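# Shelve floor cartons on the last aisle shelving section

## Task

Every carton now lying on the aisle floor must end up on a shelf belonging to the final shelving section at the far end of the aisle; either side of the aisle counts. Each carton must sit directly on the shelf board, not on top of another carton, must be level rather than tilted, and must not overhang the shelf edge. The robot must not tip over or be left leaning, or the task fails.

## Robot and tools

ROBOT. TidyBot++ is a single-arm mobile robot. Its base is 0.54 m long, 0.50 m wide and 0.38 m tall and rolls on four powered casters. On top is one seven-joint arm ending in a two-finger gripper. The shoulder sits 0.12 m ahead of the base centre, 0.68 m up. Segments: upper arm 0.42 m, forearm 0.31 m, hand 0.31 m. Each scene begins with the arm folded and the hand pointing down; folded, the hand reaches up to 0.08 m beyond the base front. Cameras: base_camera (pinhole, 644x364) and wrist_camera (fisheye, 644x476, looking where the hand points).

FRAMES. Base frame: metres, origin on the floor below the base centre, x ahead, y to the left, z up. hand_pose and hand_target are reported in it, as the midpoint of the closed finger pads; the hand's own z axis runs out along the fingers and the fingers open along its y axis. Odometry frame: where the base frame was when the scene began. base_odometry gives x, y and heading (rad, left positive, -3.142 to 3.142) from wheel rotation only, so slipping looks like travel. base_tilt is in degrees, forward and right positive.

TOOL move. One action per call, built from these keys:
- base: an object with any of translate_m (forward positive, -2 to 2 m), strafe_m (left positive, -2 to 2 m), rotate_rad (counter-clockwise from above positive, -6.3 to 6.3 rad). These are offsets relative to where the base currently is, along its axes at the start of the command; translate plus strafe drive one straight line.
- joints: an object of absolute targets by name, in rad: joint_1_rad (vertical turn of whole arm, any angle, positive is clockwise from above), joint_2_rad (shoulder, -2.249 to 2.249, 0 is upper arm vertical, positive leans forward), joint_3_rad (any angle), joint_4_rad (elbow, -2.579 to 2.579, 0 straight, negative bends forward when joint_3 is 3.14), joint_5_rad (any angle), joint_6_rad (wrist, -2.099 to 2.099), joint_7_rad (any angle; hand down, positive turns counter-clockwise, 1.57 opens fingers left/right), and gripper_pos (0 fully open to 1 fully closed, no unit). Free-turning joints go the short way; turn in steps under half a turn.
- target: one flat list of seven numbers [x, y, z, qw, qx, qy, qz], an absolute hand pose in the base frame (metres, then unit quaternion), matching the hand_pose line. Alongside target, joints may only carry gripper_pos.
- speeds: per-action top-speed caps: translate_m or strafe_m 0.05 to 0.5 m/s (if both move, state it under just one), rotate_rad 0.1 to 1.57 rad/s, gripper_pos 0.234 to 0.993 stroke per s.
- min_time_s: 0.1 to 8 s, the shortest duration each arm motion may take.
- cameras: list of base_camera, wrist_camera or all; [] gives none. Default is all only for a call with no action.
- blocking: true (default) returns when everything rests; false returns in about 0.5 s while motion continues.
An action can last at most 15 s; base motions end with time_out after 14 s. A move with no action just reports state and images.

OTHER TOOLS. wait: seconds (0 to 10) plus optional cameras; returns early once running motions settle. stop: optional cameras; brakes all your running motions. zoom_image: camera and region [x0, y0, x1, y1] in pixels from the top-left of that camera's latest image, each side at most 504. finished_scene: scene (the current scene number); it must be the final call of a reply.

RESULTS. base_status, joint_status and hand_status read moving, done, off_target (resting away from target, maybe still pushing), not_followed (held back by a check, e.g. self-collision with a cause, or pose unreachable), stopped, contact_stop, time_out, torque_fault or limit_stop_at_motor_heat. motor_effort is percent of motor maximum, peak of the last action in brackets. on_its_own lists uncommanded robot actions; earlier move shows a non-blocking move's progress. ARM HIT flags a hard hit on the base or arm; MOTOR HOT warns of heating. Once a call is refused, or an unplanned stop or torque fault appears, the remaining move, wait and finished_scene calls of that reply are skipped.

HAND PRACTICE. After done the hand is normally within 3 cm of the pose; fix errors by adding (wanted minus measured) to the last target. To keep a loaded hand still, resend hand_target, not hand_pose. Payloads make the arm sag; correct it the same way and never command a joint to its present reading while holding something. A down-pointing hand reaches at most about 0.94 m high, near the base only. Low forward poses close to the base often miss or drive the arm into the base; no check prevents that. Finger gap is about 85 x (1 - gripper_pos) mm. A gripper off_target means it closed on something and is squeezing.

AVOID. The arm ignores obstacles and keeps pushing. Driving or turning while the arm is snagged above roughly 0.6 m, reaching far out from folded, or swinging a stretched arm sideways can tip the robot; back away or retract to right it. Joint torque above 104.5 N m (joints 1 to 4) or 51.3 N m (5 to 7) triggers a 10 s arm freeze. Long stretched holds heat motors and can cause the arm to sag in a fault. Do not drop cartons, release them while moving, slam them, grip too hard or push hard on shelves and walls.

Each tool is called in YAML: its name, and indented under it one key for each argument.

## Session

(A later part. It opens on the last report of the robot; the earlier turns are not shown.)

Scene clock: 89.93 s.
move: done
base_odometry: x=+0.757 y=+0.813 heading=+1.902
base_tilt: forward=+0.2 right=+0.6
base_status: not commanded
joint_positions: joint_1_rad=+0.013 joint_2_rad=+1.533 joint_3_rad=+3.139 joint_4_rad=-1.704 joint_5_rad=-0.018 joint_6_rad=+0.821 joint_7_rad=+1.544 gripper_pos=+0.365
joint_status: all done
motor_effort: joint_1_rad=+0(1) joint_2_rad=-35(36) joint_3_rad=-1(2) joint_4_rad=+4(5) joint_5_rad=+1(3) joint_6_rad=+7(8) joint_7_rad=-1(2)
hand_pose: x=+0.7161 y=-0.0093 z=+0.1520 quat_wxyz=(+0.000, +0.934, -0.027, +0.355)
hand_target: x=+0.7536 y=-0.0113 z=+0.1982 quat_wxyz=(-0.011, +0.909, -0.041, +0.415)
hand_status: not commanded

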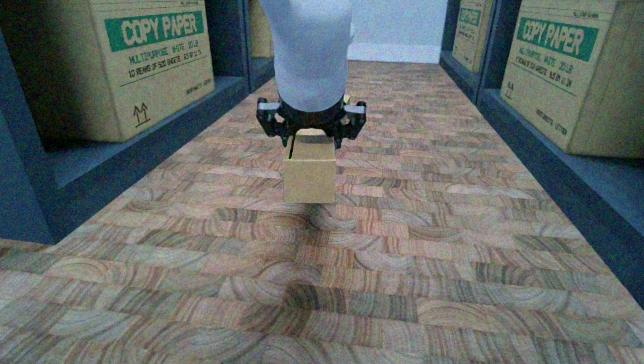

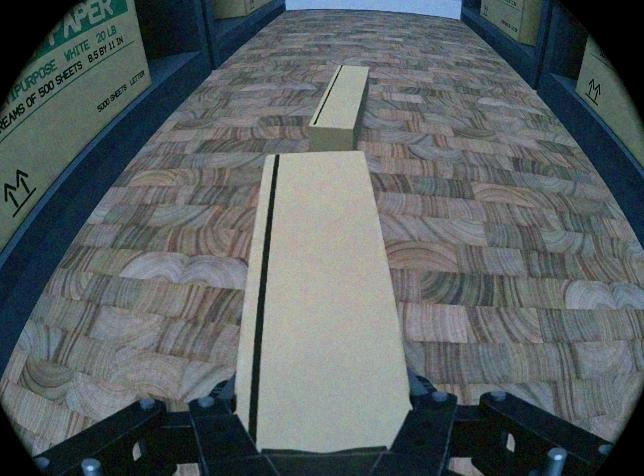

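move:
  joints: {"joint_1_rad": 0.02, "joint_2_rad": 0.125, "joint_3_rad": 3.1416, "joint_4_rad": -2.445, "joint_5_rad": 0.0, "joint_6_rad": 0.25, "joint_7_rad": 1.5}
  min_time_s: 4

move:
  base: {"rotate_rad": -0.142}

move:
  base: {"strafe_m": 0.12}
  cameras: ["base_camera", "wrist_camera"]

Scene clock: 98.43 s.
move: done
base_odometry: x=+0.757 y=+0.813 heading=+1.902
base_tilt: forward=+0.2 right=+0.6
base_status: not commanded
joint_positions: joint_1_rad=+0.013 joint_2_rad=+0.153 joint_3_rad=+3.139 joint_4_rad=-2.430 joint_5_rad=-0.018 joint_6_rad=+0.325 joint_7_rad=+1.544 gripper_pos=+0.365
joint_status: all done
motor_effort: joint_1_rad=+0(1) joint_2_rad=-17(37) joint_3_rad=+0(2) joint_4_rad=+14(15) joint_5_rad=+1(2) joint_6_rad=+8(9) joint_7_rad=-1(2)
hand_pose: x=+0.5903 y=-0.0055 z=+0.6337 quat_wxyz=(-0.005, +0.904, -0.026, +0.428)
hand_target: x=+0.5694 y=-0.0076 z=+0.6229 quat_wxyz=(-0.010, +0.916, -0.042, +0.399)
hand_status: not commanded
pictures: none

Scene clock: 99.37 s.
move: done
base_odometry: x=+0.757 y=+0.813 heading=+1.760
base_tilt: forward=+0.2 right=+0.5
base_status: done
joint_positions: joint_1_rad=+0.018 joint_2_rad=+0.153 joint_3_rad=+3.144 joint_4_rad=-2.430 joint_5_rad=-0.018 joint_6_rad=+0.323 joint_7_rad=+1.544 gripper_pos=+0.365
joint_status: not commanded
motor_effort: joint_1_rad=+0(2) joint_2_rad=-17(17) joint_3_rad=+0(2) joint_4_rad=+14(14) joint_5_rad=+1(2) joint_6_rad=+8(9) joint_7_rad=+0(1)
hand_pose: x=+0.5900 y=-0.0102 z=+0.6333 quat_wxyz=(-0.002, +0.904, -0.030, +0.427)
hand_target: x=+0.5694 y=-0.0076 z=+0.6229 quat_wxyz=(-0.010, +0.916, -0.042, +0.399)
hand_status: not commanded
pictures: none

Scene clock: 100.70 s.
move: done
base_odometry: x=+0.639 y=+0.791 heading=+1.759
base_tilt: forward=+0.2 right=+0.5
base_status: done
joint_positions: joint_1_rad=+0.018 joint_2_rad=+0.153 joint_3_rad=+3.141 joint_4_rad=-2.430 joint_5_rad=-0.018 joint_6_rad=+0.323 joint_7_rad=+1.544 gripper_pos=+0.365
joint_status: not commanded
motor_effort: joint_1_rad=+0(2) joint_2_rad=-17(17) joint_3_rad=+0(2) joint_4_rad=+13(14) joint_5_rad=+1(2) joint_6_rad=+8(8) joint_7_rad=+0(2)
hand_pose: x=+0.5899 y=-0.0084 z=+0.6332 quat_wxyz=(-0.003, +0.904, -0.029, +0.427)
hand_target: x=+0.5694 y=-0.0076 z=+0.6229 quat_wxyz=(-0.010, +0.916, -0.042, +0.399)
hand_status: not commanded

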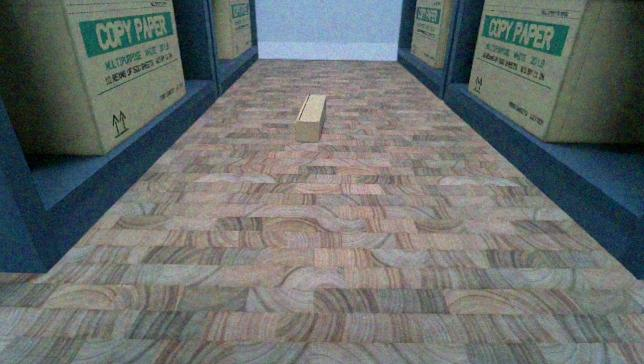

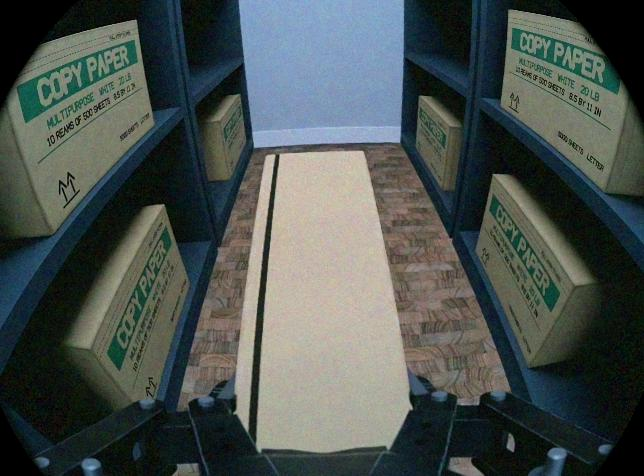

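move:
  base: {"translate_m": -0.3}

move:
  joints: {"joint_1_rad": -1.2}
  min_time_s: 3

move:
  joints: {"joint_1_rad": -1.2, "joint_2_rad": 1.55, "joint_3_rad": 3.1416, "joint_4_rad": -1.621, "joint_5_rad": 0.0, "joint_6_rad": 0.86, "joint_7_rad": 1.5}
  min_time_s: 4
  cameras: ["base_camera", "wrist_camera"]

Scene clock: 107.70 s.
move: done
base_odometry: x=+0.695 y=+0.496 heading=+1.759
base_tilt: forward=+0.2 right=+0.5
base_status: done
joint_positions: joint_1_rad=+0.018 joint_2_rad=+0.146 joint_3_rad=+3.141 joint_4_rad=-2.438 joint_5_rad=-0.018 joint_6_rad=+0.319 joint_7_rad=+1.544 gripper_pos=+0.365
joint_status: not commanded
motor_effort: joint_1_rad=+0(1) joint_2_rad=-16(19) joint_3_rad=+0(1) joint_4_rad=+13(15) joint_5_rad=+1(2) joint_6_rad=+8(9) joint_7_rad=-1(2)
hand_pose: x=+0.5857 y=-0.0083 z=+0.6320 quat_wxyz=(-0.003, +0.905, -0.029, +0.424)
hand_target: x=+0.5694 y=-0.0076 z=+0.6229 quat_wxyz=(-0.010, +0.916, -0.042, +0.399)
hand_status: not commanded
pictures: none

Scene clock: 111.00 s.
move: done
base_odometry: x=+0.695 y=+0.496 heading=+1.759
base_tilt: forward=+0.1 right=+0.5
base_status: not commanded
joint_positions: joint_1_rad=-1.184 joint_2_rad=+0.146 joint_3_rad=+3.141 joint_4_rad=-2.438 joint_5_rad=-0.018 joint_6_rad=+0.319 joint_7_rad=+1.544 gripper_pos=+0.365
joint_status: all done
motor_effort: joint_1_rad=+0(2) joint_2_rad=-16(17) joint_3_rad=+0(1) joint_4_rad=+13(14) joint_5_rad=+1(2) joint_6_rad=+7(8) joint_7_rad=+0(2)
hand_pose: x=+0.2954 y=+0.4322 z=+0.6320 quat_wxyz=(-0.242, +0.763, +0.488, +0.348)
hand_target: x=+0.2810 y=+0.4203 z=+0.6229 quat_wxyz=(-0.237, +0.775, +0.491, +0.321)
hand_status: not commanded
pictures: none

Scene clock: 115.60 s.
move: done
base_odometry: x=+0.695 y=+0.496 heading=+1.759
base_tilt: forward=+0.1 right=+0.5
base_status: not commanded
joint_positions: joint_1_rad=-1.184 joint_2_rad=+1.512 joint_3_rad=+3.141 joint_4_rad=-1.635 joint_5_rad=-0.018 joint_6_rad=+0.760 joint_7_rad=+1.544 gripper_pos=+0.365
joint_status: all done
motor_effort: joint_1_rad=+0(1) joint_2_rad=-36(39) joint_3_rad=-1(3) joint_4_rad=+5(14) joint_5_rad=+1(3) joint_6_rad=+7(8) joint_7_rad=-1(2)
hand_pose: x=+0.3595 y=+0.5838 z=+0.1652 quat_wxyz=(-0.207, +0.783, +0.501, +0.305)
hand_target: x=+0.3501 y=+0.5982 z=+0.1664 quat_wxyz=(-0.239, +0.773, +0.490, +0.325)
hand_status: not commanded

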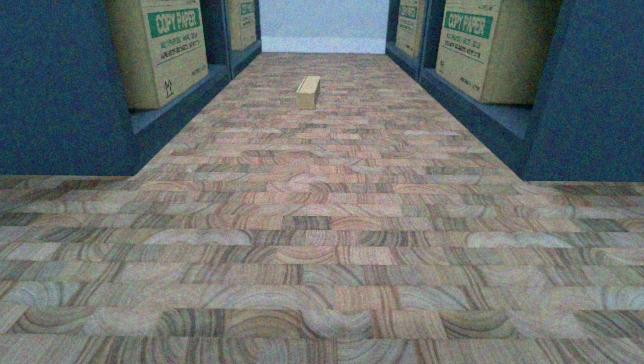

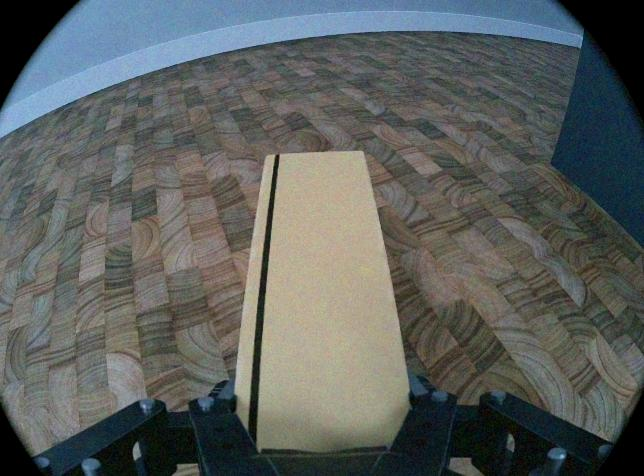

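move:
  joints: {"joint_2_rad": 1.816, "joint_4_rad": -1.352, "joint_6_rad": 0.86}
  min_time_s: 3
  cameras: ["wrist_camera"]

Scene clock: 120.47 s.
move: done
base_odometry: x=+0.695 y=+0.496 heading=+1.759
base_tilt: forward=+0.1 right=+0.5
base_status: not commanded
joint_positions: joint_1_rad=-1.184 joint_2_rad=+1.770 joint_3_rad=+3.141 joint_4_rad=-1.366 joint_5_rad=-0.018 joint_6_rad=+0.762 joint_7_rad=+1.544 gripper_pos=+0.365
joint_status: all done
motor_effort: joint_1_rad=+0(1) joint_2_rad=-35(37) joint_3_rad=-1(1) joint_4_rad=+5(6) joint_5_rad=+2(2) joint_6_rad=+7(8) joint_7_rad=-1(2)
hand_pose: x=+0.3590 y=+0.5826 z=+0.0600 quat_wxyz=(-0.210, +0.781, +0.500, +0.310)
hand_target: x=+0.3462 y=+0.5880 z=+0.0562 quat_wxyz=(-0.240, +0.772, +0.489, +0.326)
hand_status: not commanded

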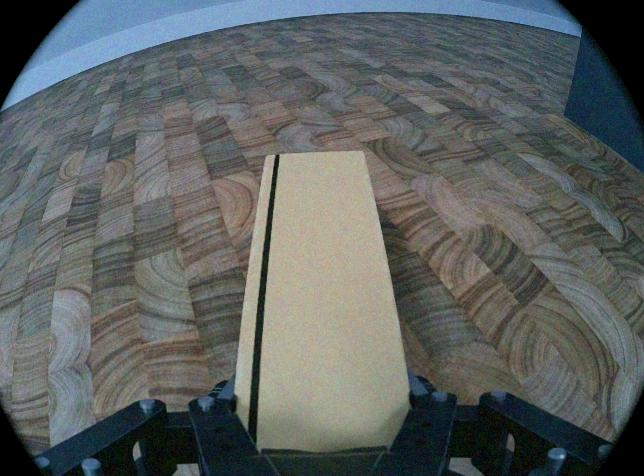

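move:
  joints: {"joint_2_rad": 1.873, "joint_4_rad": -1.2875, "joint_6_rad": 0.86}
  min_time_s: 2.5
  cameras: ["wrist_camera"]

Scene clock: 124.30 s.
move: done
base_odometry: x=+0.695 y=+0.496 heading=+1.759
base_tilt: forward=+0.1 right=+0.5
base_status: not commanded
joint_positions: joint_1_rad=-1.184 joint_2_rad=+1.823 joint_3_rad=+3.141 joint_4_rad=-1.303 joint_5_rad=-0.018 joint_6_rad=+0.762 joint_7_rad=+1.544 gripper_pos=+0.365
joint_status: all done
motor_effort: joint_1_rad=+0(1) joint_2_rad=-35(37) joint_3_rad=-1(1) joint_4_rad=+5(7) joint_5_rad=+1(2) joint_6_rad=+7(8) joint_7_rad=-1(1)
hand_pose: x=+0.3592 y=+0.5831 z=+0.0407 quat_wxyz=(-0.213, +0.780, +0.499, +0.313)
hand_target: x=+0.3452 y=+0.5856 z=+0.0348 quat_wxyz=(-0.242, +0.771, +0.488, +0.329)
hand_status: not commanded

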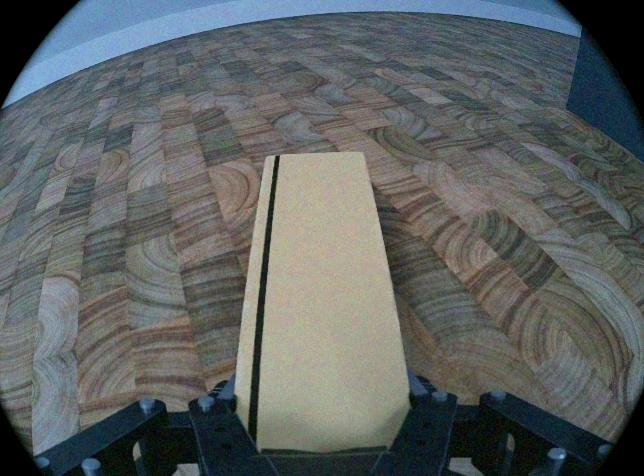

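move:
  joints: {"joint_6_rad": 0.67}
  min_time_s: 1.5

Scene clock: 129.07 s.
move: done
base_odometry: x=+0.695 y=+0.496 heading=+1.759
base_tilt: forward=+0.2 right=+0.5
base_status: not commanded
joint_positions: joint_1_rad=-1.184 joint_2_rad=+1.823 joint_3_rad=+3.141 joint_4_rad=-1.296 joint_5_rad=-0.018 joint_6_rad=+0.747 joint_7_rad=+1.544 gripper_pos=+0.365
joint_status: all done
motor_effort: joint_1_rad=+0(1) joint_2_rad=-33(36) joint_3_rad=-1(2) joint_4_rad=+4(6) joint_5_rad=+1(2) joint_6_rad=+6(8) joint_7_rad=-1(2)
hand_pose: x=+0.3593 y=+0.5834 z=+0.0389 quat_wxyz=(-0.211, +0.781, +0.499, +0.310)
hand_target: x=+0.3295 y=+0.5452 z=-0.0053 quat_wxyz=(-0.190, +0.800, +0.507, +0.257)
hand_status: not commanded
pictures: none

move:
  joints: {"joint_6_rad": 0.64}
  min_time_s: 1

Scene clock: 131.47 s.
move: done
base_odometry: x=+0.695 y=+0.496 heading=+1.759
base_tilt: forward=+0.1 right=+0.5
base_status: not commanded
joint_positions: joint_1_rad=-1.184 joint_2_rad=+1.823 joint_3_rad=+3.141 joint_4_rad=-1.289 joint_5_rad=-0.018 joint_6_rad=+0.731 joint_7_rad=+1.544 gripper_pos=+0.365
joint_status: all done
motor_effort: joint_1_rad=-1(1) joint_2_rad=-30(33) joint_3_rad=-2(2) joint_4_rad=+3(5) joint_5_rad=+1(2) joint_6_rad=+4(6) joint_7_rad=-1(1)
hand_pose: x=+0.3594 y=+0.5837 z=+0.0371 quat_wxyz=(-0.209, +0.782, +0.500, +0.307)
hand_target: x=+0.3268 y=+0.5382 z=-0.0109 quat_wxyz=(-0.181, +0.804, +0.509, +0.246)
hand_status: not commanded
pictures: none

move:
  joints: {"gripper_pos": 0.0}
  speeds: {"gripper_pos": 0.3}
  cameras: ["wrist_camera"]

Scene clock: 133.63 s.
move: done
base_odometry: x=+0.695 y=+0.496 heading=+1.759
base_tilt: forward=+0.2 right=+0.5
base_status: not commanded
joint_positions: joint_1_rad=-1.186 joint_2_rad=+1.825 joint_3_rad=+3.141 joint_4_rad=-1.289 joint_5_rad=-0.018 joint_6_rad=+0.713 joint_7_rad=+1.544 gripper_pos=+0.000
joint_status: all done
motor_effort: joint_1_rad=+0(1) joint_2_rad=-35(35) joint_3_rad=+0(2) joint_4_rad=+4(6) joint_5_rad=+1(2) joint_6_rad=+6(7) joint_7_rad=-1(2)
hand_pose: x=+0.3562 y=+0.5796 z=+0.0323 quat_wxyz=(-0.204, +0.785, +0.503, +0.299)
hand_target: x=+0.3268 y=+0.5382 z=-0.0109 quat_wxyz=(-0.181, +0.804, +0.509, +0.246)
hand_status: not commanded

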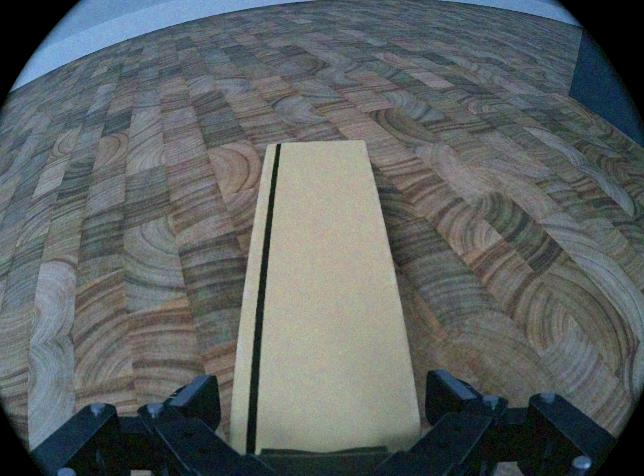

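move:
  joints: {"joint_2_rad": 1.48, "joint_4_rad": -1.66, "joint_6_rad": 0.88}
  min_time_s: 2

move:
  joints: {"joint_2_rad": 0.6, "joint_4_rad": -2.3, "joint_6_rad": 0.5}
  min_time_s: 2

move:
  joints: {"joint_1_rad": 0.0}
  cameras: ["base_camera", "wrist_camera"]

zoom_image:
  camera: "base_camera"
  region: [270, 50, 350, 130]

Scene clock: 137.77 s.
move: done
base_odometry: x=+0.695 y=+0.496 heading=+1.759
base_tilt: forward=+0.2 right=+0.5
base_status: not commanded
joint_positions: joint_1_rad=-1.186 joint_2_rad=+1.513 joint_3_rad=+3.141 joint_4_rad=-1.650 joint_5_rad=-0.018 joint_6_rad=+0.785 joint_7_rad=+1.544 gripper_pos=+0.000
joint_status: all done
motor_effort: joint_1_rad=+0(1) joint_2_rad=-36(36) joint_3_rad=-1(1) joint_4_rad=+4(6) joint_5_rad=+1(2) joint_6_rad=+7(7) joint_7_rad=-1(1)
hand_pose: x=+0.3574 y=+0.5819 z=+0.1671 quat_wxyz=(-0.210, +0.781, +0.501, +0.308)
hand_target: x=+0.3568 y=+0.6154 z=+0.2076 quat_wxyz=(-0.253, +0.764, +0.484, +0.343)
hand_status: not commanded
pictures: none

Scene clock: 140.07 s.
move: done
base_odometry: x=+0.695 y=+0.496 heading=+1.759
base_tilt: forward=+0.1 right=+0.5
base_status: not commanded
joint_positions: joint_1_rad=-1.186 joint_2_rad=+0.631 joint_3_rad=+3.141 joint_4_rad=-2.285 joint_5_rad=-0.018 joint_6_rad=+0.577 joint_7_rad=+1.544 gripper_pos=+0.000
joint_status: all done
motor_effort: joint_1_rad=+0(1) joint_2_rad=-26(39) joint_3_rad=+0(2) joint_4_rad=+7(9) joint_5_rad=+1(2) joint_6_rad=+7(8) joint_7_rad=-1(2)
hand_pose: x=+0.3240 y=+0.5020 z=+0.4986 quat_wxyz=(-0.221, +0.775, +0.497, +0.322)
hand_target: x=+0.3073 y=+0.4880 z=+0.4943 quat_wxyz=(-0.215, +0.787, +0.499, +0.292)
hand_status: not commanded
pictures: none

Scene clock: 142.53 s.
move: done
base_odometry: x=+0.695 y=+0.496 heading=+1.759
base_tilt: forward=+0.1 right=+0.6
base_status: not commanded
joint_positions: joint_1_rad=-0.014 joint_2_rad=+0.631 joint_3_rad=+3.142 joint_4_rad=-2.285 joint_5_rad=-0.018 joint_6_rad=+0.575 joint_7_rad=+1.544 gripper_pos=+0.000
joint_status: all done
motor_effort: joint_1_rad=+0(2) joint_2_rad=-26(26) joint_3_rad=-1(2) joint_4_rad=+7(9) joint_5_rad=+1(2) joint_6_rad=+7(8) joint_7_rad=-1(1)
hand_pose: x=+0.6608 y=+0.0057 z=+0.4982 quat_wxyz=(-0.006, +0.921, -0.015, +0.390)
hand_target: x=+0.6421 y=+0.0013 z=+0.4943 quat_wxyz=(-0.013, +0.931, -0.033, +0.362)
hand_status: not commanded

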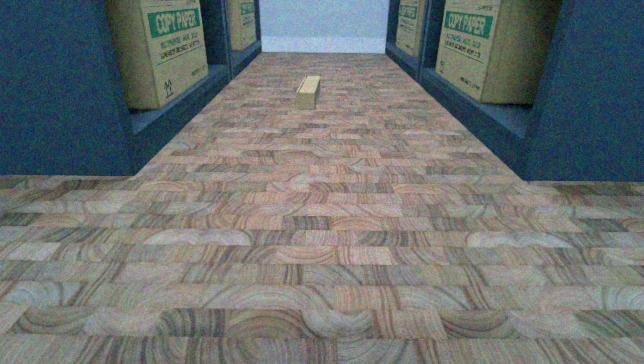

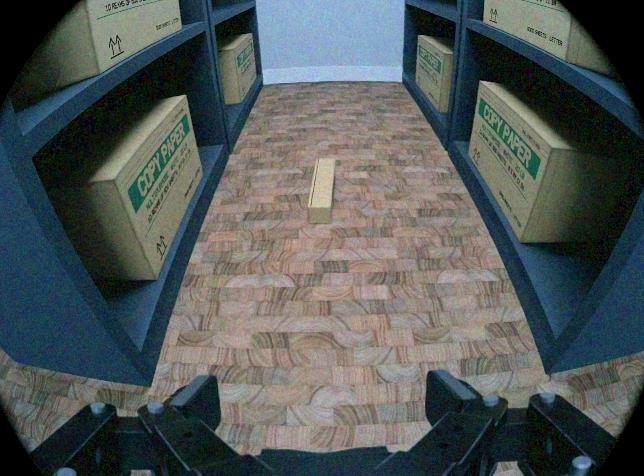

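Scaled by 6.300.

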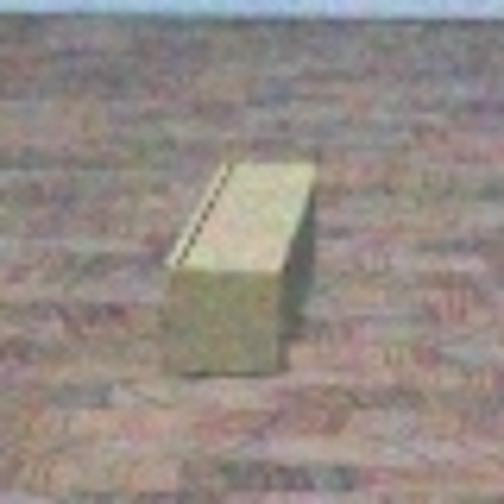

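move:
  base: {"translate_m": 0.757, "strafe_m": 0.075}
  speeds: {"translate_m": 0.3}
  joints: {"joint_1_rad": 0.06}
  cameras: ["base_camera", "wrist_camera"]

Scene clock: 148.07 s.
move: done
base_odometry: x=+0.480 y=+1.225 heading=+1.759
base_tilt: forward=+0.2 right=+0.6
base_status: done
joint_positions: joint_1_rad=+0.050 joint_2_rad=+0.630 joint_3_rad=+3.143 joint_4_rad=-2.293 joint_5_rad=-0.018 joint_6_rad=+0.572 joint_7_rad=+1.544 gripper_pos=+0.000
joint_status: all done
motor_effort: joint_1_rad=+0(2) joint_2_rad=-26(27) joint_3_rad=+0(2) joint_4_rad=+7(11) joint_5_rad=+1(2) joint_6_rad=+7(8) joint_7_rad=-1(2)
hand_pose: x=+0.6554 y=-0.0296 z=+0.4960 quat_wxyz=(+0.007, +0.922, -0.045, +0.385)
hand_target: x=+0.6412 y=-0.0300 z=+0.4943 quat_wxyz=(-0.002, +0.930, -0.061, +0.362)
hand_status: not commanded

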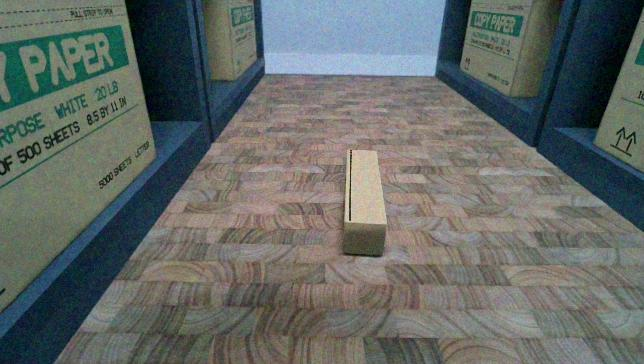

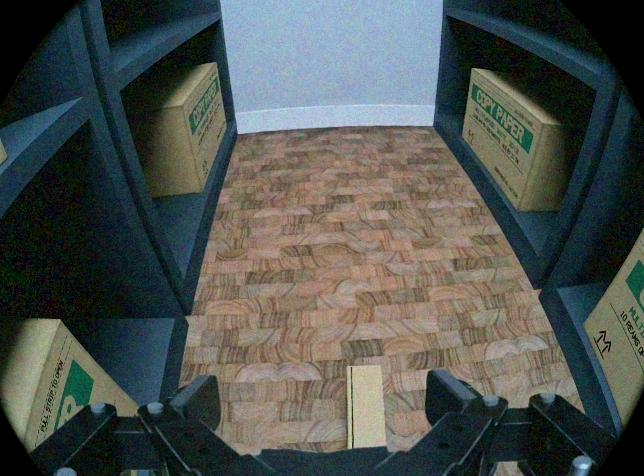

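move:
  base: {"translate_m": 0.015, "strafe_m": -0.075}
  joints: {"joint_1_rad": 0.06, "joint_2_rad": 1.55, "joint_4_rad": -1.621, "joint_6_rad": 0.86, "joint_7_rad": 1.5}
  min_time_s: 3
  cameras: ["base_camera", "wrist_camera"]

Scene clock: 155.87 s.
move: done
base_odometry: x=+0.551 y=+1.254 heading=+1.759
base_tilt: forward=+0.2 right=+0.5
base_status: done
joint_positions: joint_1_rad=+0.060 joint_2_rad=+1.509 joint_3_rad=+3.145 joint_4_rad=-1.634 joint_5_rad=-0.018 joint_6_rad=+0.764 joint_7_rad=+1.544 gripper_pos=+0.000
joint_status: all done
motor_effort: joint_1_rad=+0(3) joint_2_rad=-35(38) joint_3_rad=-1(3) joint_4_rad=+4(10) joint_5_rad=+1(2) joint_6_rad=+7(8) joint_7_rad=+0(2)
hand_pose: x=+0.7524 y=-0.0426 z=+0.1686 quat_wxyz=(+0.011, +0.927, -0.048, +0.372)
hand_target: x=+0.7592 y=-0.0371 z=+0.1664 quat_wxyz=(-0.002, +0.913, -0.060, +0.403)
hand_status: not commanded

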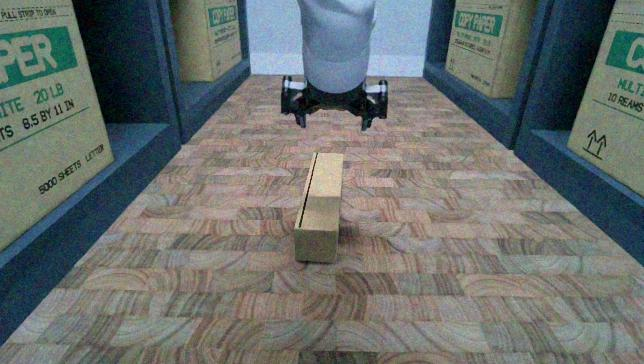

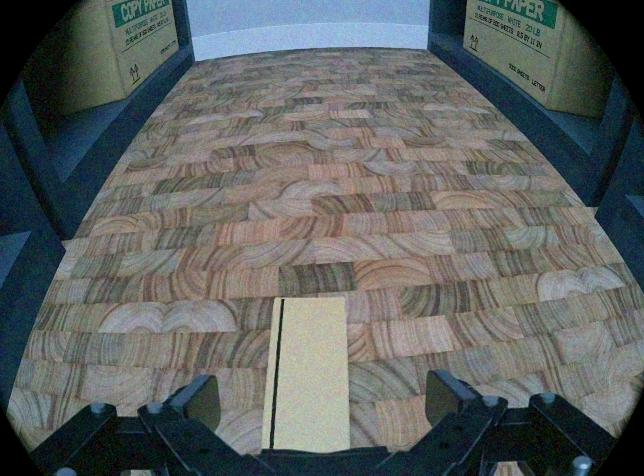

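move:
  base: {"strafe_m": 0.008}
  speeds: {"strafe_m": 0.05}
  joints: {"joint_2_rad": 1.885, "joint_4_rad": -1.275, "joint_6_rad": 0.86}
  min_time_s: 3
  cameras: ["base_camera", "wrist_camera"]

Scene clock: 161.43 s.
move: done
base_odometry: x=+0.543 y=+1.253 heading=+1.759
base_tilt: forward=+0.2 right=+0.6
base_status: done
joint_positions: joint_1_rad=+0.058 joint_2_rad=+1.838 joint_3_rad=+3.143 joint_4_rad=-1.287 joint_5_rad=-0.018 joint_6_rad=+0.765 joint_7_rad=+1.544 gripper_pos=+0.000
joint_status: all done
motor_effort: joint_1_rad=+0(3) joint_2_rad=-34(37) joint_3_rad=+0(2) joint_4_rad=+4(6) joint_5_rad=+1(2) joint_6_rad=+6(8) joint_7_rad=-1(1)
hand_pose: x=+0.7481 y=-0.0399 z=+0.0355 quat_wxyz=(+0.010, +0.923, -0.047, +0.381)
hand_target: x=+0.7445 y=-0.0362 z=+0.0301 quat_wxyz=(-0.002, +0.911, -0.060, +0.408)
hand_status: not commanded

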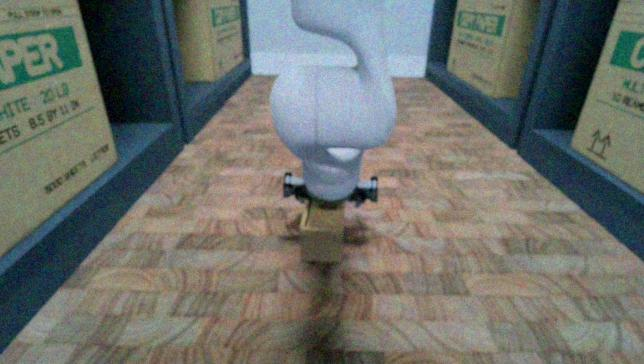

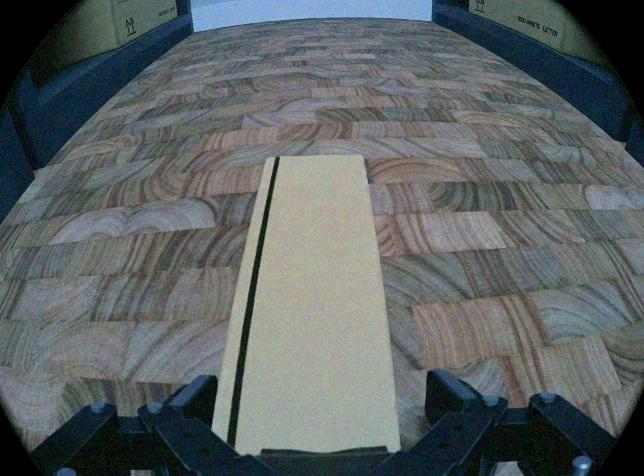

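move:
  base: {"strafe_m": 0.006}
  speeds: {"strafe_m": 0.05}

move:
  joints: {"gripper_pos": 0.31}
  speeds: {"gripper_pos": 0.3}

move:
  joints: {"gripper_pos": 0.375}
  speeds: {"gripper_pos": 0.234}
  cameras: ["wrist_camera"]

Scene clock: 162.73 s.
move: done
base_odometry: x=+0.537 y=+1.251 heading=+1.759
base_tilt: forward=+0.2 right=+0.5
base_status: done
joint_positions: joint_1_rad=+0.058 joint_2_rad=+1.838 joint_3_rad=+3.143 joint_4_rad=-1.287 joint_5_rad=-0.018 joint_6_rad=+0.765 joint_7_rad=+1.544 gripper_pos=+0.000
joint_status: not commanded
motor_effort: joint_1_rad=+0(3) joint_2_rad=-35(36) joint_3_rad=-1(2) joint_4_rad=+6(6) joint_5_rad=+1(2) joint_6_rad=+7(7) joint_7_rad=-2(2)
hand_pose: x=+0.7482 y=-0.0397 z=+0.0356 quat_wxyz=(+0.010, +0.923, -0.047, +0.381)
hand_target: x=+0.7445 y=-0.0362 z=+0.0301 quat_wxyz=(-0.002, +0.911, -0.060, +0.408)
hand_status: not commanded
pictures: none

Scene clock: 164.53 s.
move: done
base_odometry: x=+0.537 y=+1.251 heading=+1.759
base_tilt: forward=+0.2 right=+0.5
base_status: not commanded
joint_positions: joint_1_rad=+0.058 joint_2_rad=+1.838 joint_3_rad=+3.143 joint_4_rad=-1.286 joint_5_rad=-0.018 joint_6_rad=+0.776 joint_7_rad=+1.544 gripper_pos=+0.310
joint_status: all done
motor_effort: joint_1_rad=+0(1) joint_2_rad=-33(35) joint_3_rad=-1(1) joint_4_rad=+5(6) joint_5_rad=+2(2) joint_6_rad=+5(7) joint_7_rad=+0(2)
hand_pose: x=+0.7509 y=-0.0398 z=+0.0381 quat_wxyz=(+0.010, +0.921, -0.047, +0.386)
hand_target: x=+0.7445 y=-0.0362 z=+0.0301 quat_wxyz=(-0.002, +0.911, -0.060, +0.408)
hand_status: not commanded
pictures: none

Scene clock: 165.70 s.
move: off_target
base_odometry: x=+0.537 y=+1.251 heading=+1.759
base_tilt: forward=+0.2 right=+0.5
base_status: not commanded
joint_positions: joint_1_rad=+0.058 joint_2_rad=+1.838 joint_3_rad=+3.143 joint_4_rad=-1.286 joint_5_rad=-0.018 joint_6_rad=+0.778 joint_7_rad=+1.544 gripper_pos=+0.358
joint_status: gripper_pos off_target (ended at +0.358, target +0.375)
motor_effort: joint_1_rad=+0(1) joint_2_rad=-32(33) joint_3_rad=+0(1) joint_4_rad=+5(6) joint_5_rad=+1(2) joint_6_rad=+5(6) joint_7_rad=-1(1)
hand_pose: x=+0.7516 y=-0.0398 z=+0.0387 quat_wxyz=(+0.010, +0.921, -0.047, +0.388)
hand_target: x=+0.7445 y=-0.0362 z=+0.0301 quat_wxyz=(-0.002, +0.911, -0.060, +0.408)
hand_status: not commanded

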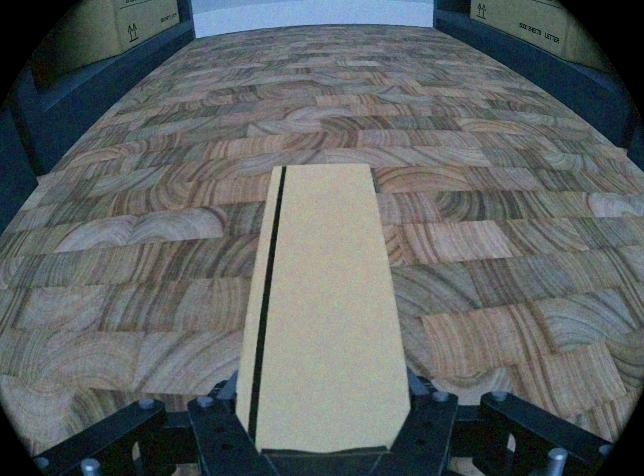

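move:
  joints: {"joint_2_rad": 1.76, "joint_6_rad": 0.87}
  min_time_s: 1.5

move:
  joints: {"joint_2_rad": 1.45, "joint_4_rad": -1.715, "joint_6_rad": 0.93}
  min_time_s: 3
  cameras: ["base_camera", "wrist_camera"]

Scene clock: 169.13 s.
move: done
base_odometry: x=+0.537 y=+1.251 heading=+1.759
base_tilt: forward=+0.2 right=+0.6
base_status: not commanded
joint_positions: joint_1_rad=+0.058 joint_2_rad=+1.799 joint_3_rad=+3.143 joint_4_rad=-1.285 joint_5_rad=-0.018 joint_6_rad=+0.778 joint_7_rad=+1.544 gripper_pos=+0.358
joint_status: all done
motor_effort: joint_1_rad=+0(0) joint_2_rad=-36(37) joint_3_rad=-1(1) joint_4_rad=+6(6) joint_5_rad=+0(2) joint_6_rad=+8(8) joint_7_rad=-1(2)
hand_pose: x=+0.7766 y=-0.0412 z=+0.0640 quat_wxyz=(+0.010, +0.913, -0.047, +0.406)
hand_target: x=+0.8224 y=-0.0409 z=+0.1158 quat_wxyz=(-0.003, +0.881, -0.058, +0.469)
hand_status: not commanded
pictures: none

Scene clock: 172.43 s.
move: done
base_odometry: x=+0.537 y=+1.251 heading=+1.759
base_tilt: forward=+0.2 right=+0.5
base_status: not commanded
joint_positions: joint_1_rad=+0.058 joint_2_rad=+1.493 joint_3_rad=+3.143 joint_4_rad=-1.704 joint_5_rad=-0.018 joint_6_rad=+0.831 joint_7_rad=+1.544 gripper_pos=+0.358
joint_status: all done
motor_effort: joint_1_rad=+0(1) joint_2_rad=-36(38) joint_3_rad=-1(1) joint_4_rad=+4(7) joint_5_rad=+1(2) joint_6_rad=+7(8) joint_7_rad=-1(2)
hand_pose: x=+0.7377 y=-0.0393 z=+0.1785 quat_wxyz=(+0.010, +0.925, -0.047, +0.378)
hand_target: x=+0.7734 y=-0.0379 z=+0.2263 quat_wxyz=(-0.002, +0.897, -0.059, +0.438)
hand_status: not commanded

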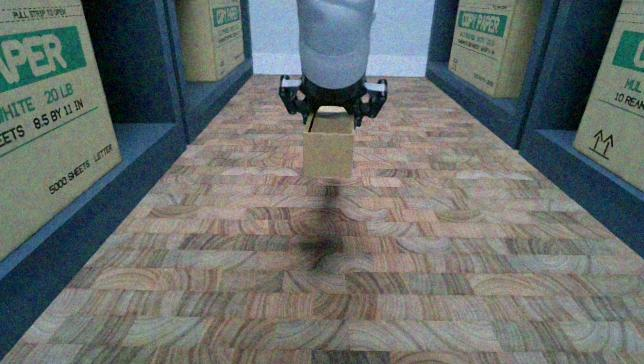

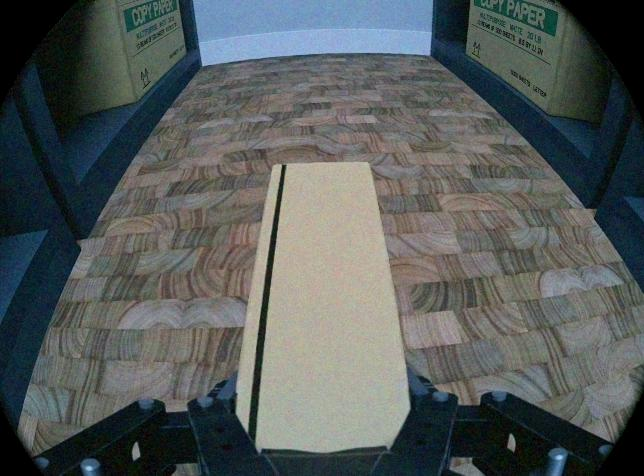

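move:
  base: {"strafe_m": -0.2}
  joints: {"joint_1_rad": 0.0, "joint_2_rad": 0.038, "joint_4_rad": -2.515, "joint_6_rad": 0.16}
  min_time_s: 4
  cameras: ["base_camera", "wrist_camera"]

Scene clock: 180.73 s.
move: done
base_odometry: x=+0.733 y=+1.289 heading=+1.759
base_tilt: forward=+0.2 right=+0.6
base_status: done
joint_positions: joint_1_rad=+0.019 joint_2_rad=+0.064 joint_3_rad=+3.145 joint_4_rad=-2.500 joint_5_rad=-0.018 joint_6_rad=+0.236 joint_7_rad=+1.544 gripper_pos=+0.358
joint_status: all done
motor_effort: joint_1_rad=+1(4) joint_2_rad=-13(38) joint_3_rad=+0(3) joint_4_rad=+13(15) joint_5_rad=+1(2) joint_6_rad=+7(9) joint_7_rad=+0(2)
hand_pose: x=+0.5435 y=-0.0098 z=+0.6242 quat_wxyz=(-0.002, +0.918, -0.032, +0.395)
hand_target: x=+0.5214 y=+0.0014 z=+0.6127 quat_wxyz=(-0.013, +0.930, -0.033, +0.365)
hand_status: not commanded

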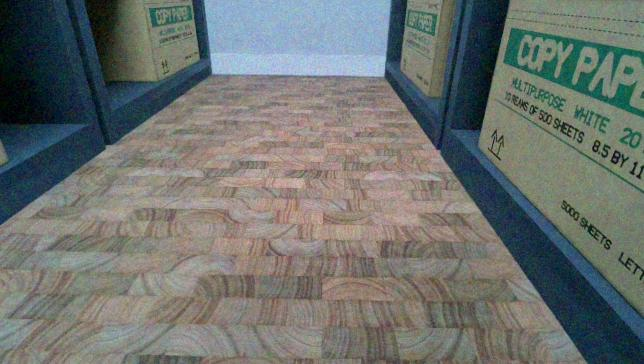

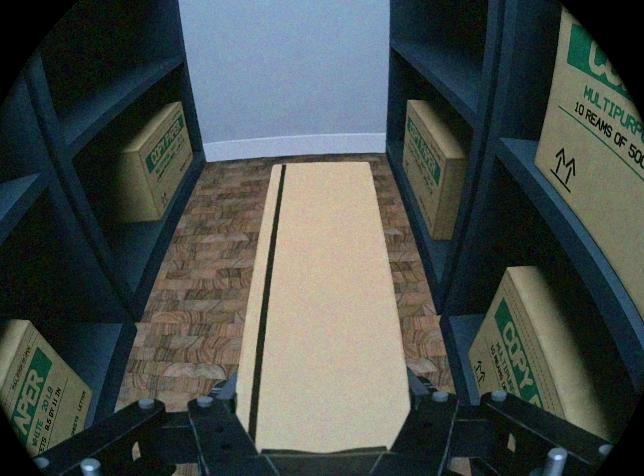

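move:
  base: {"translate_m": 1.08, "strafe_m": -0.05}
  speeds: {"translate_m": 0.3}
  cameras: ["base_camera", "wrist_camera"]

Scene clock: 186.83 s.
move: done
base_odometry: x=+0.580 y=+2.359 heading=+1.759
base_tilt: forward=+0.2 right=+0.5
base_status: done
joint_positions: joint_1_rad=+0.019 joint_2_rad=+0.061 joint_3_rad=+3.145 joint_4_rad=-2.504 joint_5_rad=-0.018 joint_6_rad=+0.231 joint_7_rad=+1.544 gripper_pos=+0.358
joint_status: not commanded
motor_effort: joint_1_rad=+0(1) joint_2_rad=-14(15) joint_3_rad=+0(1) joint_4_rad=+13(15) joint_5_rad=+1(2) joint_6_rad=+7(8) joint_7_rad=-1(2)
hand_pose: x=+0.5408 y=-0.0094 z=+0.6228 quat_wxyz=(-0.002, +0.919, -0.032, +0.393)
hand_target: x=+0.5214 y=+0.0014 z=+0.6127 quat_wxyz=(-0.013, +0.930, -0.033, +0.365)
hand_status: not commanded

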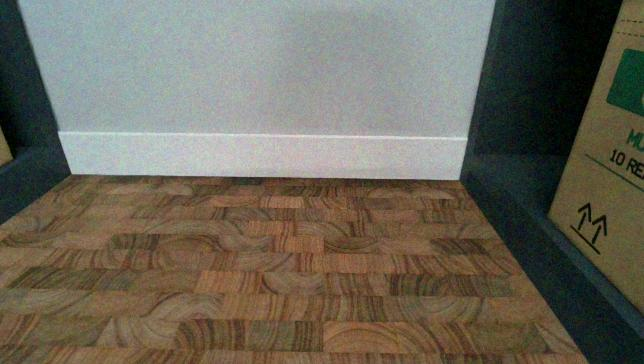

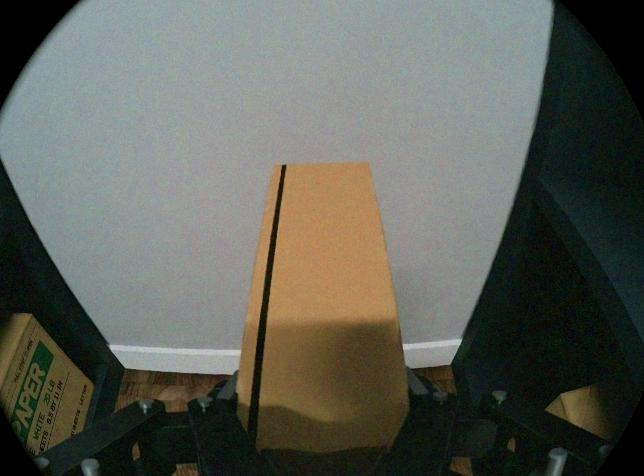

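move:
  joints: {"joint_1_rad": -1.3}
  min_time_s: 3
  cameras: ["base_camera", "wrist_camera"]

Scene clock: 191.63 s.
move: done
base_odometry: x=+0.580 y=+2.359 heading=+1.759
base_tilt: forward=+0.2 right=+0.5
base_status: not commanded
joint_positions: joint_1_rad=-1.283 joint_2_rad=+0.061 joint_3_rad=+3.145 joint_4_rad=-2.504 joint_5_rad=-0.018 joint_6_rad=+0.231 joint_7_rad=+1.544 gripper_pos=+0.358
joint_status: all done
motor_effort: joint_1_rad=+0(1) joint_2_rad=-14(14) joint_3_rad=+0(1) joint_4_rad=+13(14) joint_5_rad=+1(2) joint_6_rad=+7(8) joint_7_rad=+0(2)
hand_pose: x=+0.2404 y=+0.4041 z=+0.6228 quat_wxyz=(-0.240, +0.751, +0.532, +0.311)
hand_target: x=+0.2253 y=+0.3881 z=+0.6127 quat_wxyz=(-0.231, +0.760, +0.537, +0.283)
hand_status: not commanded

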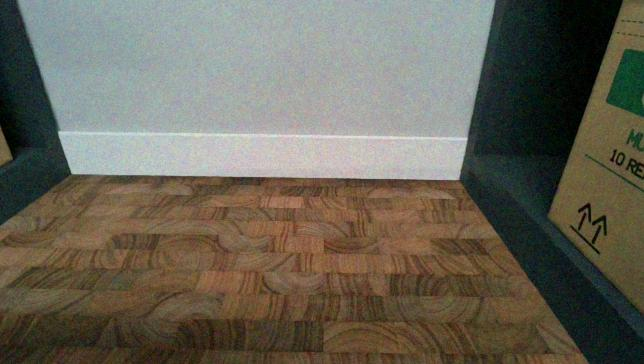

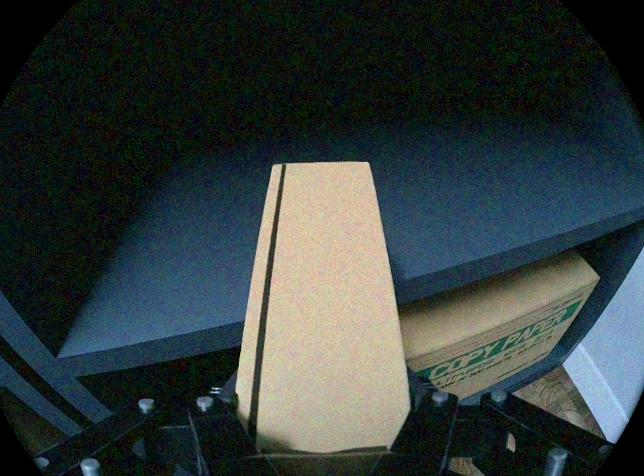

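move:
  base: {"strafe_m": 0.1}
  speeds: {"strafe_m": 0.1}

move:
  joints: {"joint_2_rad": 0.50, "joint_4_rad": -1.887, "joint_6_rad": -0.06}
  min_time_s: 4
  cameras: ["base_camera", "wrist_camera"]

Scene clock: 197.57 s.
move: done
base_odometry: x=+0.482 y=+2.341 heading=+1.759
base_tilt: forward=+0.1 right=+0.5
base_status: done
joint_positions: joint_1_rad=-1.283 joint_2_rad=+0.060 joint_3_rad=+3.145 joint_4_rad=-2.505 joint_5_rad=-0.018 joint_6_rad=+0.230 joint_7_rad=+1.544 gripper_pos=+0.358
joint_status: not commanded
motor_effort: joint_1_rad=+0(1) joint_2_rad=-14(15) joint_3_rad=+0(1) joint_4_rad=+12(14) joint_5_rad=+1(2) joint_6_rad=+7(8) joint_7_rad=-1(2)
hand_pose: x=+0.2399 y=+0.4035 z=+0.6227 quat_wxyz=(-0.240, +0.750, +0.532, +0.311)
hand_target: x=+0.2253 y=+0.3881 z=+0.6127 quat_wxyz=(-0.231, +0.760, +0.537, +0.283)
hand_status: not commanded
pictures: none

Scene clock: 201.87 s.
move: done
base_odometry: x=+0.482 y=+2.341 heading=+1.759
base_tilt: forward=+0.2 right=+0.5
base_status: not commanded
joint_positions: joint_1_rad=-1.283 joint_2_rad=+0.460 joint_3_rad=+3.145 joint_4_rad=-1.903 joint_5_rad=-0.018 joint_6_rad=+0.014 joint_7_rad=+1.544 gripper_pos=+0.358
joint_status: all done
motor_effort: joint_1_rad=+0(1) joint_2_rad=-29(29) joint_3_rad=+0(1) joint_4_rad=+15(16) joint_5_rad=+1(2) joint_6_rad=+7(8) joint_7_rad=-1(2)
hand_pose: x=+0.2983 y=+0.6033 z=+0.6163 quat_wxyz=(-0.237, +0.752, +0.534, +0.305)
hand_target: x=+0.2826 y=+0.5942 z=+0.5829 quat_wxyz=(-0.215, +0.768, +0.542, +0.263)
hand_status: not commanded

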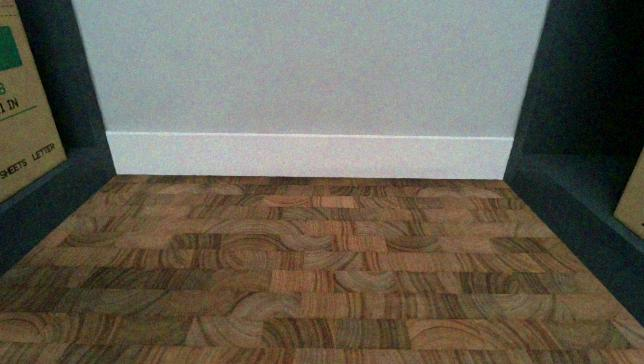

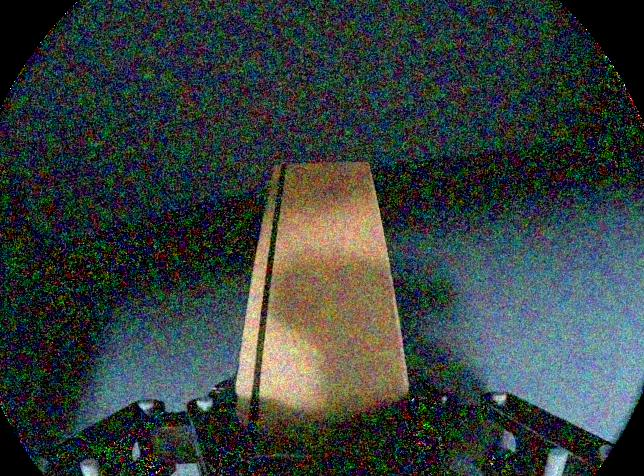

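move:
  joints: {"joint_2_rad": 0.602, "joint_4_rad": -1.957, "joint_6_rad": 0.252}
  min_time_s: 3
  cameras: ["wrist_camera"]

Scene clock: 206.70 s.
move: done
base_odometry: x=+0.482 y=+2.341 heading=+1.759
base_tilt: forward=+0.1 right=+0.5
base_status: not commanded
joint_positions: joint_1_rad=-1.283 joint_2_rad=+0.553 joint_3_rad=+3.145 joint_4_rad=-1.937 joint_5_rad=-0.018 joint_6_rad=+0.153 joint_7_rad=+1.544 gripper_pos=+0.358
joint_status: all done
motor_effort: joint_1_rad=+0(1) joint_2_rad=-29(30) joint_3_rad=-1(1) joint_4_rad=+13(17) joint_5_rad=+2(2) joint_6_rad=+7(8) joint_7_rad=-2(2)
hand_pose: x=+0.3009 y=+0.6092 z=+0.5741 quat_wxyz=(-0.239, +0.750, +0.533, +0.310)
hand_target: x=+0.2894 y=+0.6189 z=+0.5571 quat_wxyz=(-0.257, +0.747, +0.527, +0.314)
hand_status: not commanded

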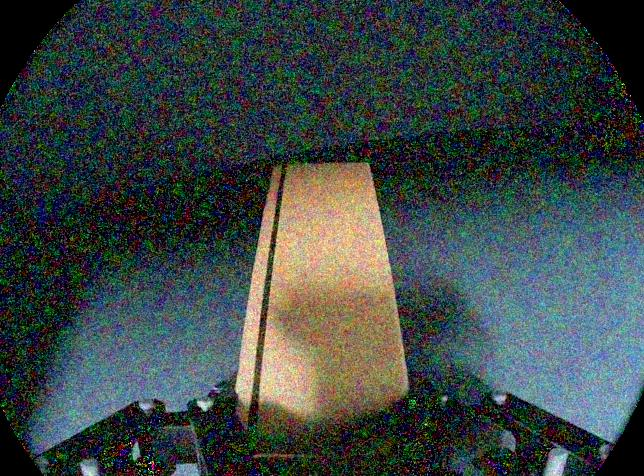

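move:
  joints: {"joint_2_rad": 0.630, "joint_4_rad": -1.969, "joint_6_rad": 0.288}
  min_time_s: 1.5
  cameras: ["wrist_camera"]

Scene clock: 209.13 s.
move: done
base_odometry: x=+0.482 y=+2.341 heading=+1.759
base_tilt: forward=+0.2 right=+0.5
base_status: not commanded
joint_positions: joint_1_rad=-1.283 joint_2_rad=+0.562 joint_3_rad=+3.145 joint_4_rad=-1.942 joint_5_rad=-0.018 joint_6_rad=+0.196 joint_7_rad=+1.544 gripper_pos=+0.358
joint_status: all done
motor_effort: joint_1_rad=+0(1) joint_2_rad=-26(29) joint_3_rad=+0(1) joint_4_rad=+12(15) joint_5_rad=+1(2) joint_6_rad=+6(8) joint_7_rad=-1(2)
hand_pose: x=+0.3028 y=+0.6147 z=+0.5756 quat_wxyz=(-0.247, +0.746, +0.529, +0.320)
hand_target: x=+0.2889 y=+0.6171 z=+0.5426 quat_wxyz=(-0.255, +0.748, +0.528, +0.312)
hand_status: not commanded

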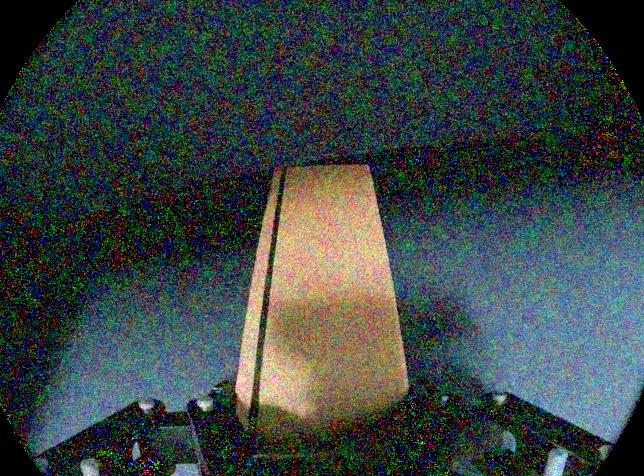

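move:
  joints: {"joint_6_rad": 0.09}
  min_time_s: 1.5

Scene clock: 211.97 s.
move: done
base_odometry: x=+0.482 y=+2.341 heading=+1.759
base_tilt: forward=+0.1 right=+0.5
base_status: not commanded
joint_positions: joint_1_rad=-1.283 joint_2_rad=+0.562 joint_3_rad=+3.145 joint_4_rad=-1.942 joint_5_rad=-0.018 joint_6_rad=+0.188 joint_7_rad=+1.544 gripper_pos=+0.358
joint_status: all done
motor_effort: joint_1_rad=+0(1) joint_2_rad=-22(26) joint_3_rad=+0(1) joint_4_rad=+8(13) joint_5_rad=+0(2) joint_6_rad=+2(7) joint_7_rad=-1(2)
hand_pose: x=+0.3023 y=+0.6133 z=+0.5739 quat_wxyz=(-0.245, +0.747, +0.530, +0.318)
hand_target: x=+0.2767 y=+0.5730 z=+0.5015 quat_wxyz=(-0.197, +0.776, +0.548, +0.241)
hand_status: not commanded
pictures: none

move:
  joints: {"joint_2_rad": 0.600, "joint_6_rad": 0.05}
  min_time_s: 1.5

Scene clock: 214.67 s.
move: off_target
base_odometry: x=+0.482 y=+2.341 heading=+1.759
base_tilt: forward=+0.1 right=+0.5
base_status: not commanded
joint_positions: joint_1_rad=-1.283 joint_2_rad=+0.562 joint_3_rad=+3.145 joint_4_rad=-1.936 joint_5_rad=-0.018 joint_6_rad=+0.167 joint_7_rad=+1.544 gripper_pos=+0.358
joint_status: joint_6_rad off_target (ended at +0.167, target +0.050); the others done
motor_effort: joint_1_rad=+1(1) joint_2_rad=-19(22) joint_3_rad=-1(1) joint_4_rad=+6(9) joint_5_rad=+0(2) joint_6_rad=+1(3) joint_7_rad=-1(2)
hand_pose: x=+0.3018 y=+0.6118 z=+0.5717 quat_wxyz=(-0.241, +0.749, +0.532, +0.312)
hand_target: x=+0.2754 y=+0.5683 z=+0.5120 quat_wxyz=(-0.194, +0.778, +0.549, +0.237)
hand_status: not commanded
pictures: none

move:
  joints: {"joint_2_rad": 0.585, "joint_6_rad": 0.03}
  min_time_s: 1.5

Scene clock: 216.80 s.
move: off_target
base_odometry: x=+0.482 y=+2.341 heading=+1.759
base_tilt: forward=+0.1 right=+0.5
base_status: not commanded
joint_positions: joint_1_rad=-1.283 joint_2_rad=+0.559 joint_3_rad=+3.145 joint_4_rad=-1.933 joint_5_rad=-0.018 joint_6_rad=+0.151 joint_7_rad=+1.544 gripper_pos=+0.358
joint_status: joint_6_rad off_target (ended at +0.151, target +0.030); the others done
motor_effort: joint_1_rad=+0(0) joint_2_rad=-20(20) joint_3_rad=+0(1) joint_4_rad=+6(6) joint_5_rad=+0(1) joint_6_rad=+0(1) joint_7_rad=-1(2)
hand_pose: x=+0.3012 y=+0.6101 z=+0.5716 quat_wxyz=(-0.238, +0.751, +0.533, +0.309)
hand_target: x=+0.2747 y=+0.5658 z=+0.5172 quat_wxyz=(-0.192, +0.778, +0.549, +0.235)
hand_status: not commanded
pictures: none

move:
  joints: {"joint_6_rad": 0.12, "joint_2_rad": 0.58}
  min_time_s: 1

move:
  joints: {"gripper_pos": 0.15}
  speeds: {"gripper_pos": 0.3}
  cameras: ["wrist_camera"]

Scene clock: 218.77 s.
move: done
base_odometry: x=+0.482 y=+2.341 heading=+1.759
base_tilt: forward=+0.2 right=+0.5
base_status: not commanded
joint_positions: joint_1_rad=-1.283 joint_2_rad=+0.559 joint_3_rad=+3.145 joint_4_rad=-1.933 joint_5_rad=-0.018 joint_6_rad=+0.151 joint_7_rad=+1.544 gripper_pos=+0.358
joint_status: all done
motor_effort: joint_1_rad=+0(1) joint_2_rad=-20(21) joint_3_rad=+0(1) joint_4_rad=+7(7) joint_5_rad=+0(1) joint_6_rad=+0(1) joint_7_rad=-1(2)
hand_pose: x=+0.3012 y=+0.6101 z=+0.5716 quat_wxyz=(-0.238, +0.751, +0.533, +0.309)
hand_target: x=+0.2808 y=+0.5878 z=+0.5375 quat_wxyz=(-0.221, +0.766, +0.540, +0.270)
hand_status: not commanded
pictures: none

Scene clock: 220.07 s.
move: done
base_odometry: x=+0.482 y=+2.341 heading=+1.759
base_tilt: forward=+0.1 right=+0.5
base_status: not commanded
joint_positions: joint_1_rad=-1.285 joint_2_rad=+0.559 joint_3_rad=+3.145 joint_4_rad=-1.942 joint_5_rad=-0.018 joint_6_rad=+0.151 joint_7_rad=+1.542 gripper_pos=+0.151
joint_status: all done
motor_effort: joint_1_rad=+0(1) joint_2_rad=-26(27) joint_3_rad=+0(1) joint_4_rad=+11(11) joint_5_rad=+1(2) joint_6_rad=+4(5) joint_7_rad=+0(2)
hand_pose: x=+0.2993 y=+0.6066 z=+0.5682 quat_wxyz=(-0.236, +0.752, +0.534, +0.305)
hand_target: x=+0.2808 y=+0.5878 z=+0.5375 quat_wxyz=(-0.221, +0.766, +0.540, +0.270)
hand_status: not commanded

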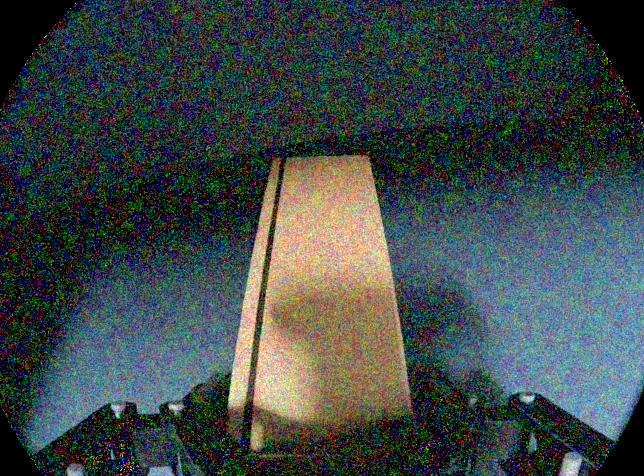

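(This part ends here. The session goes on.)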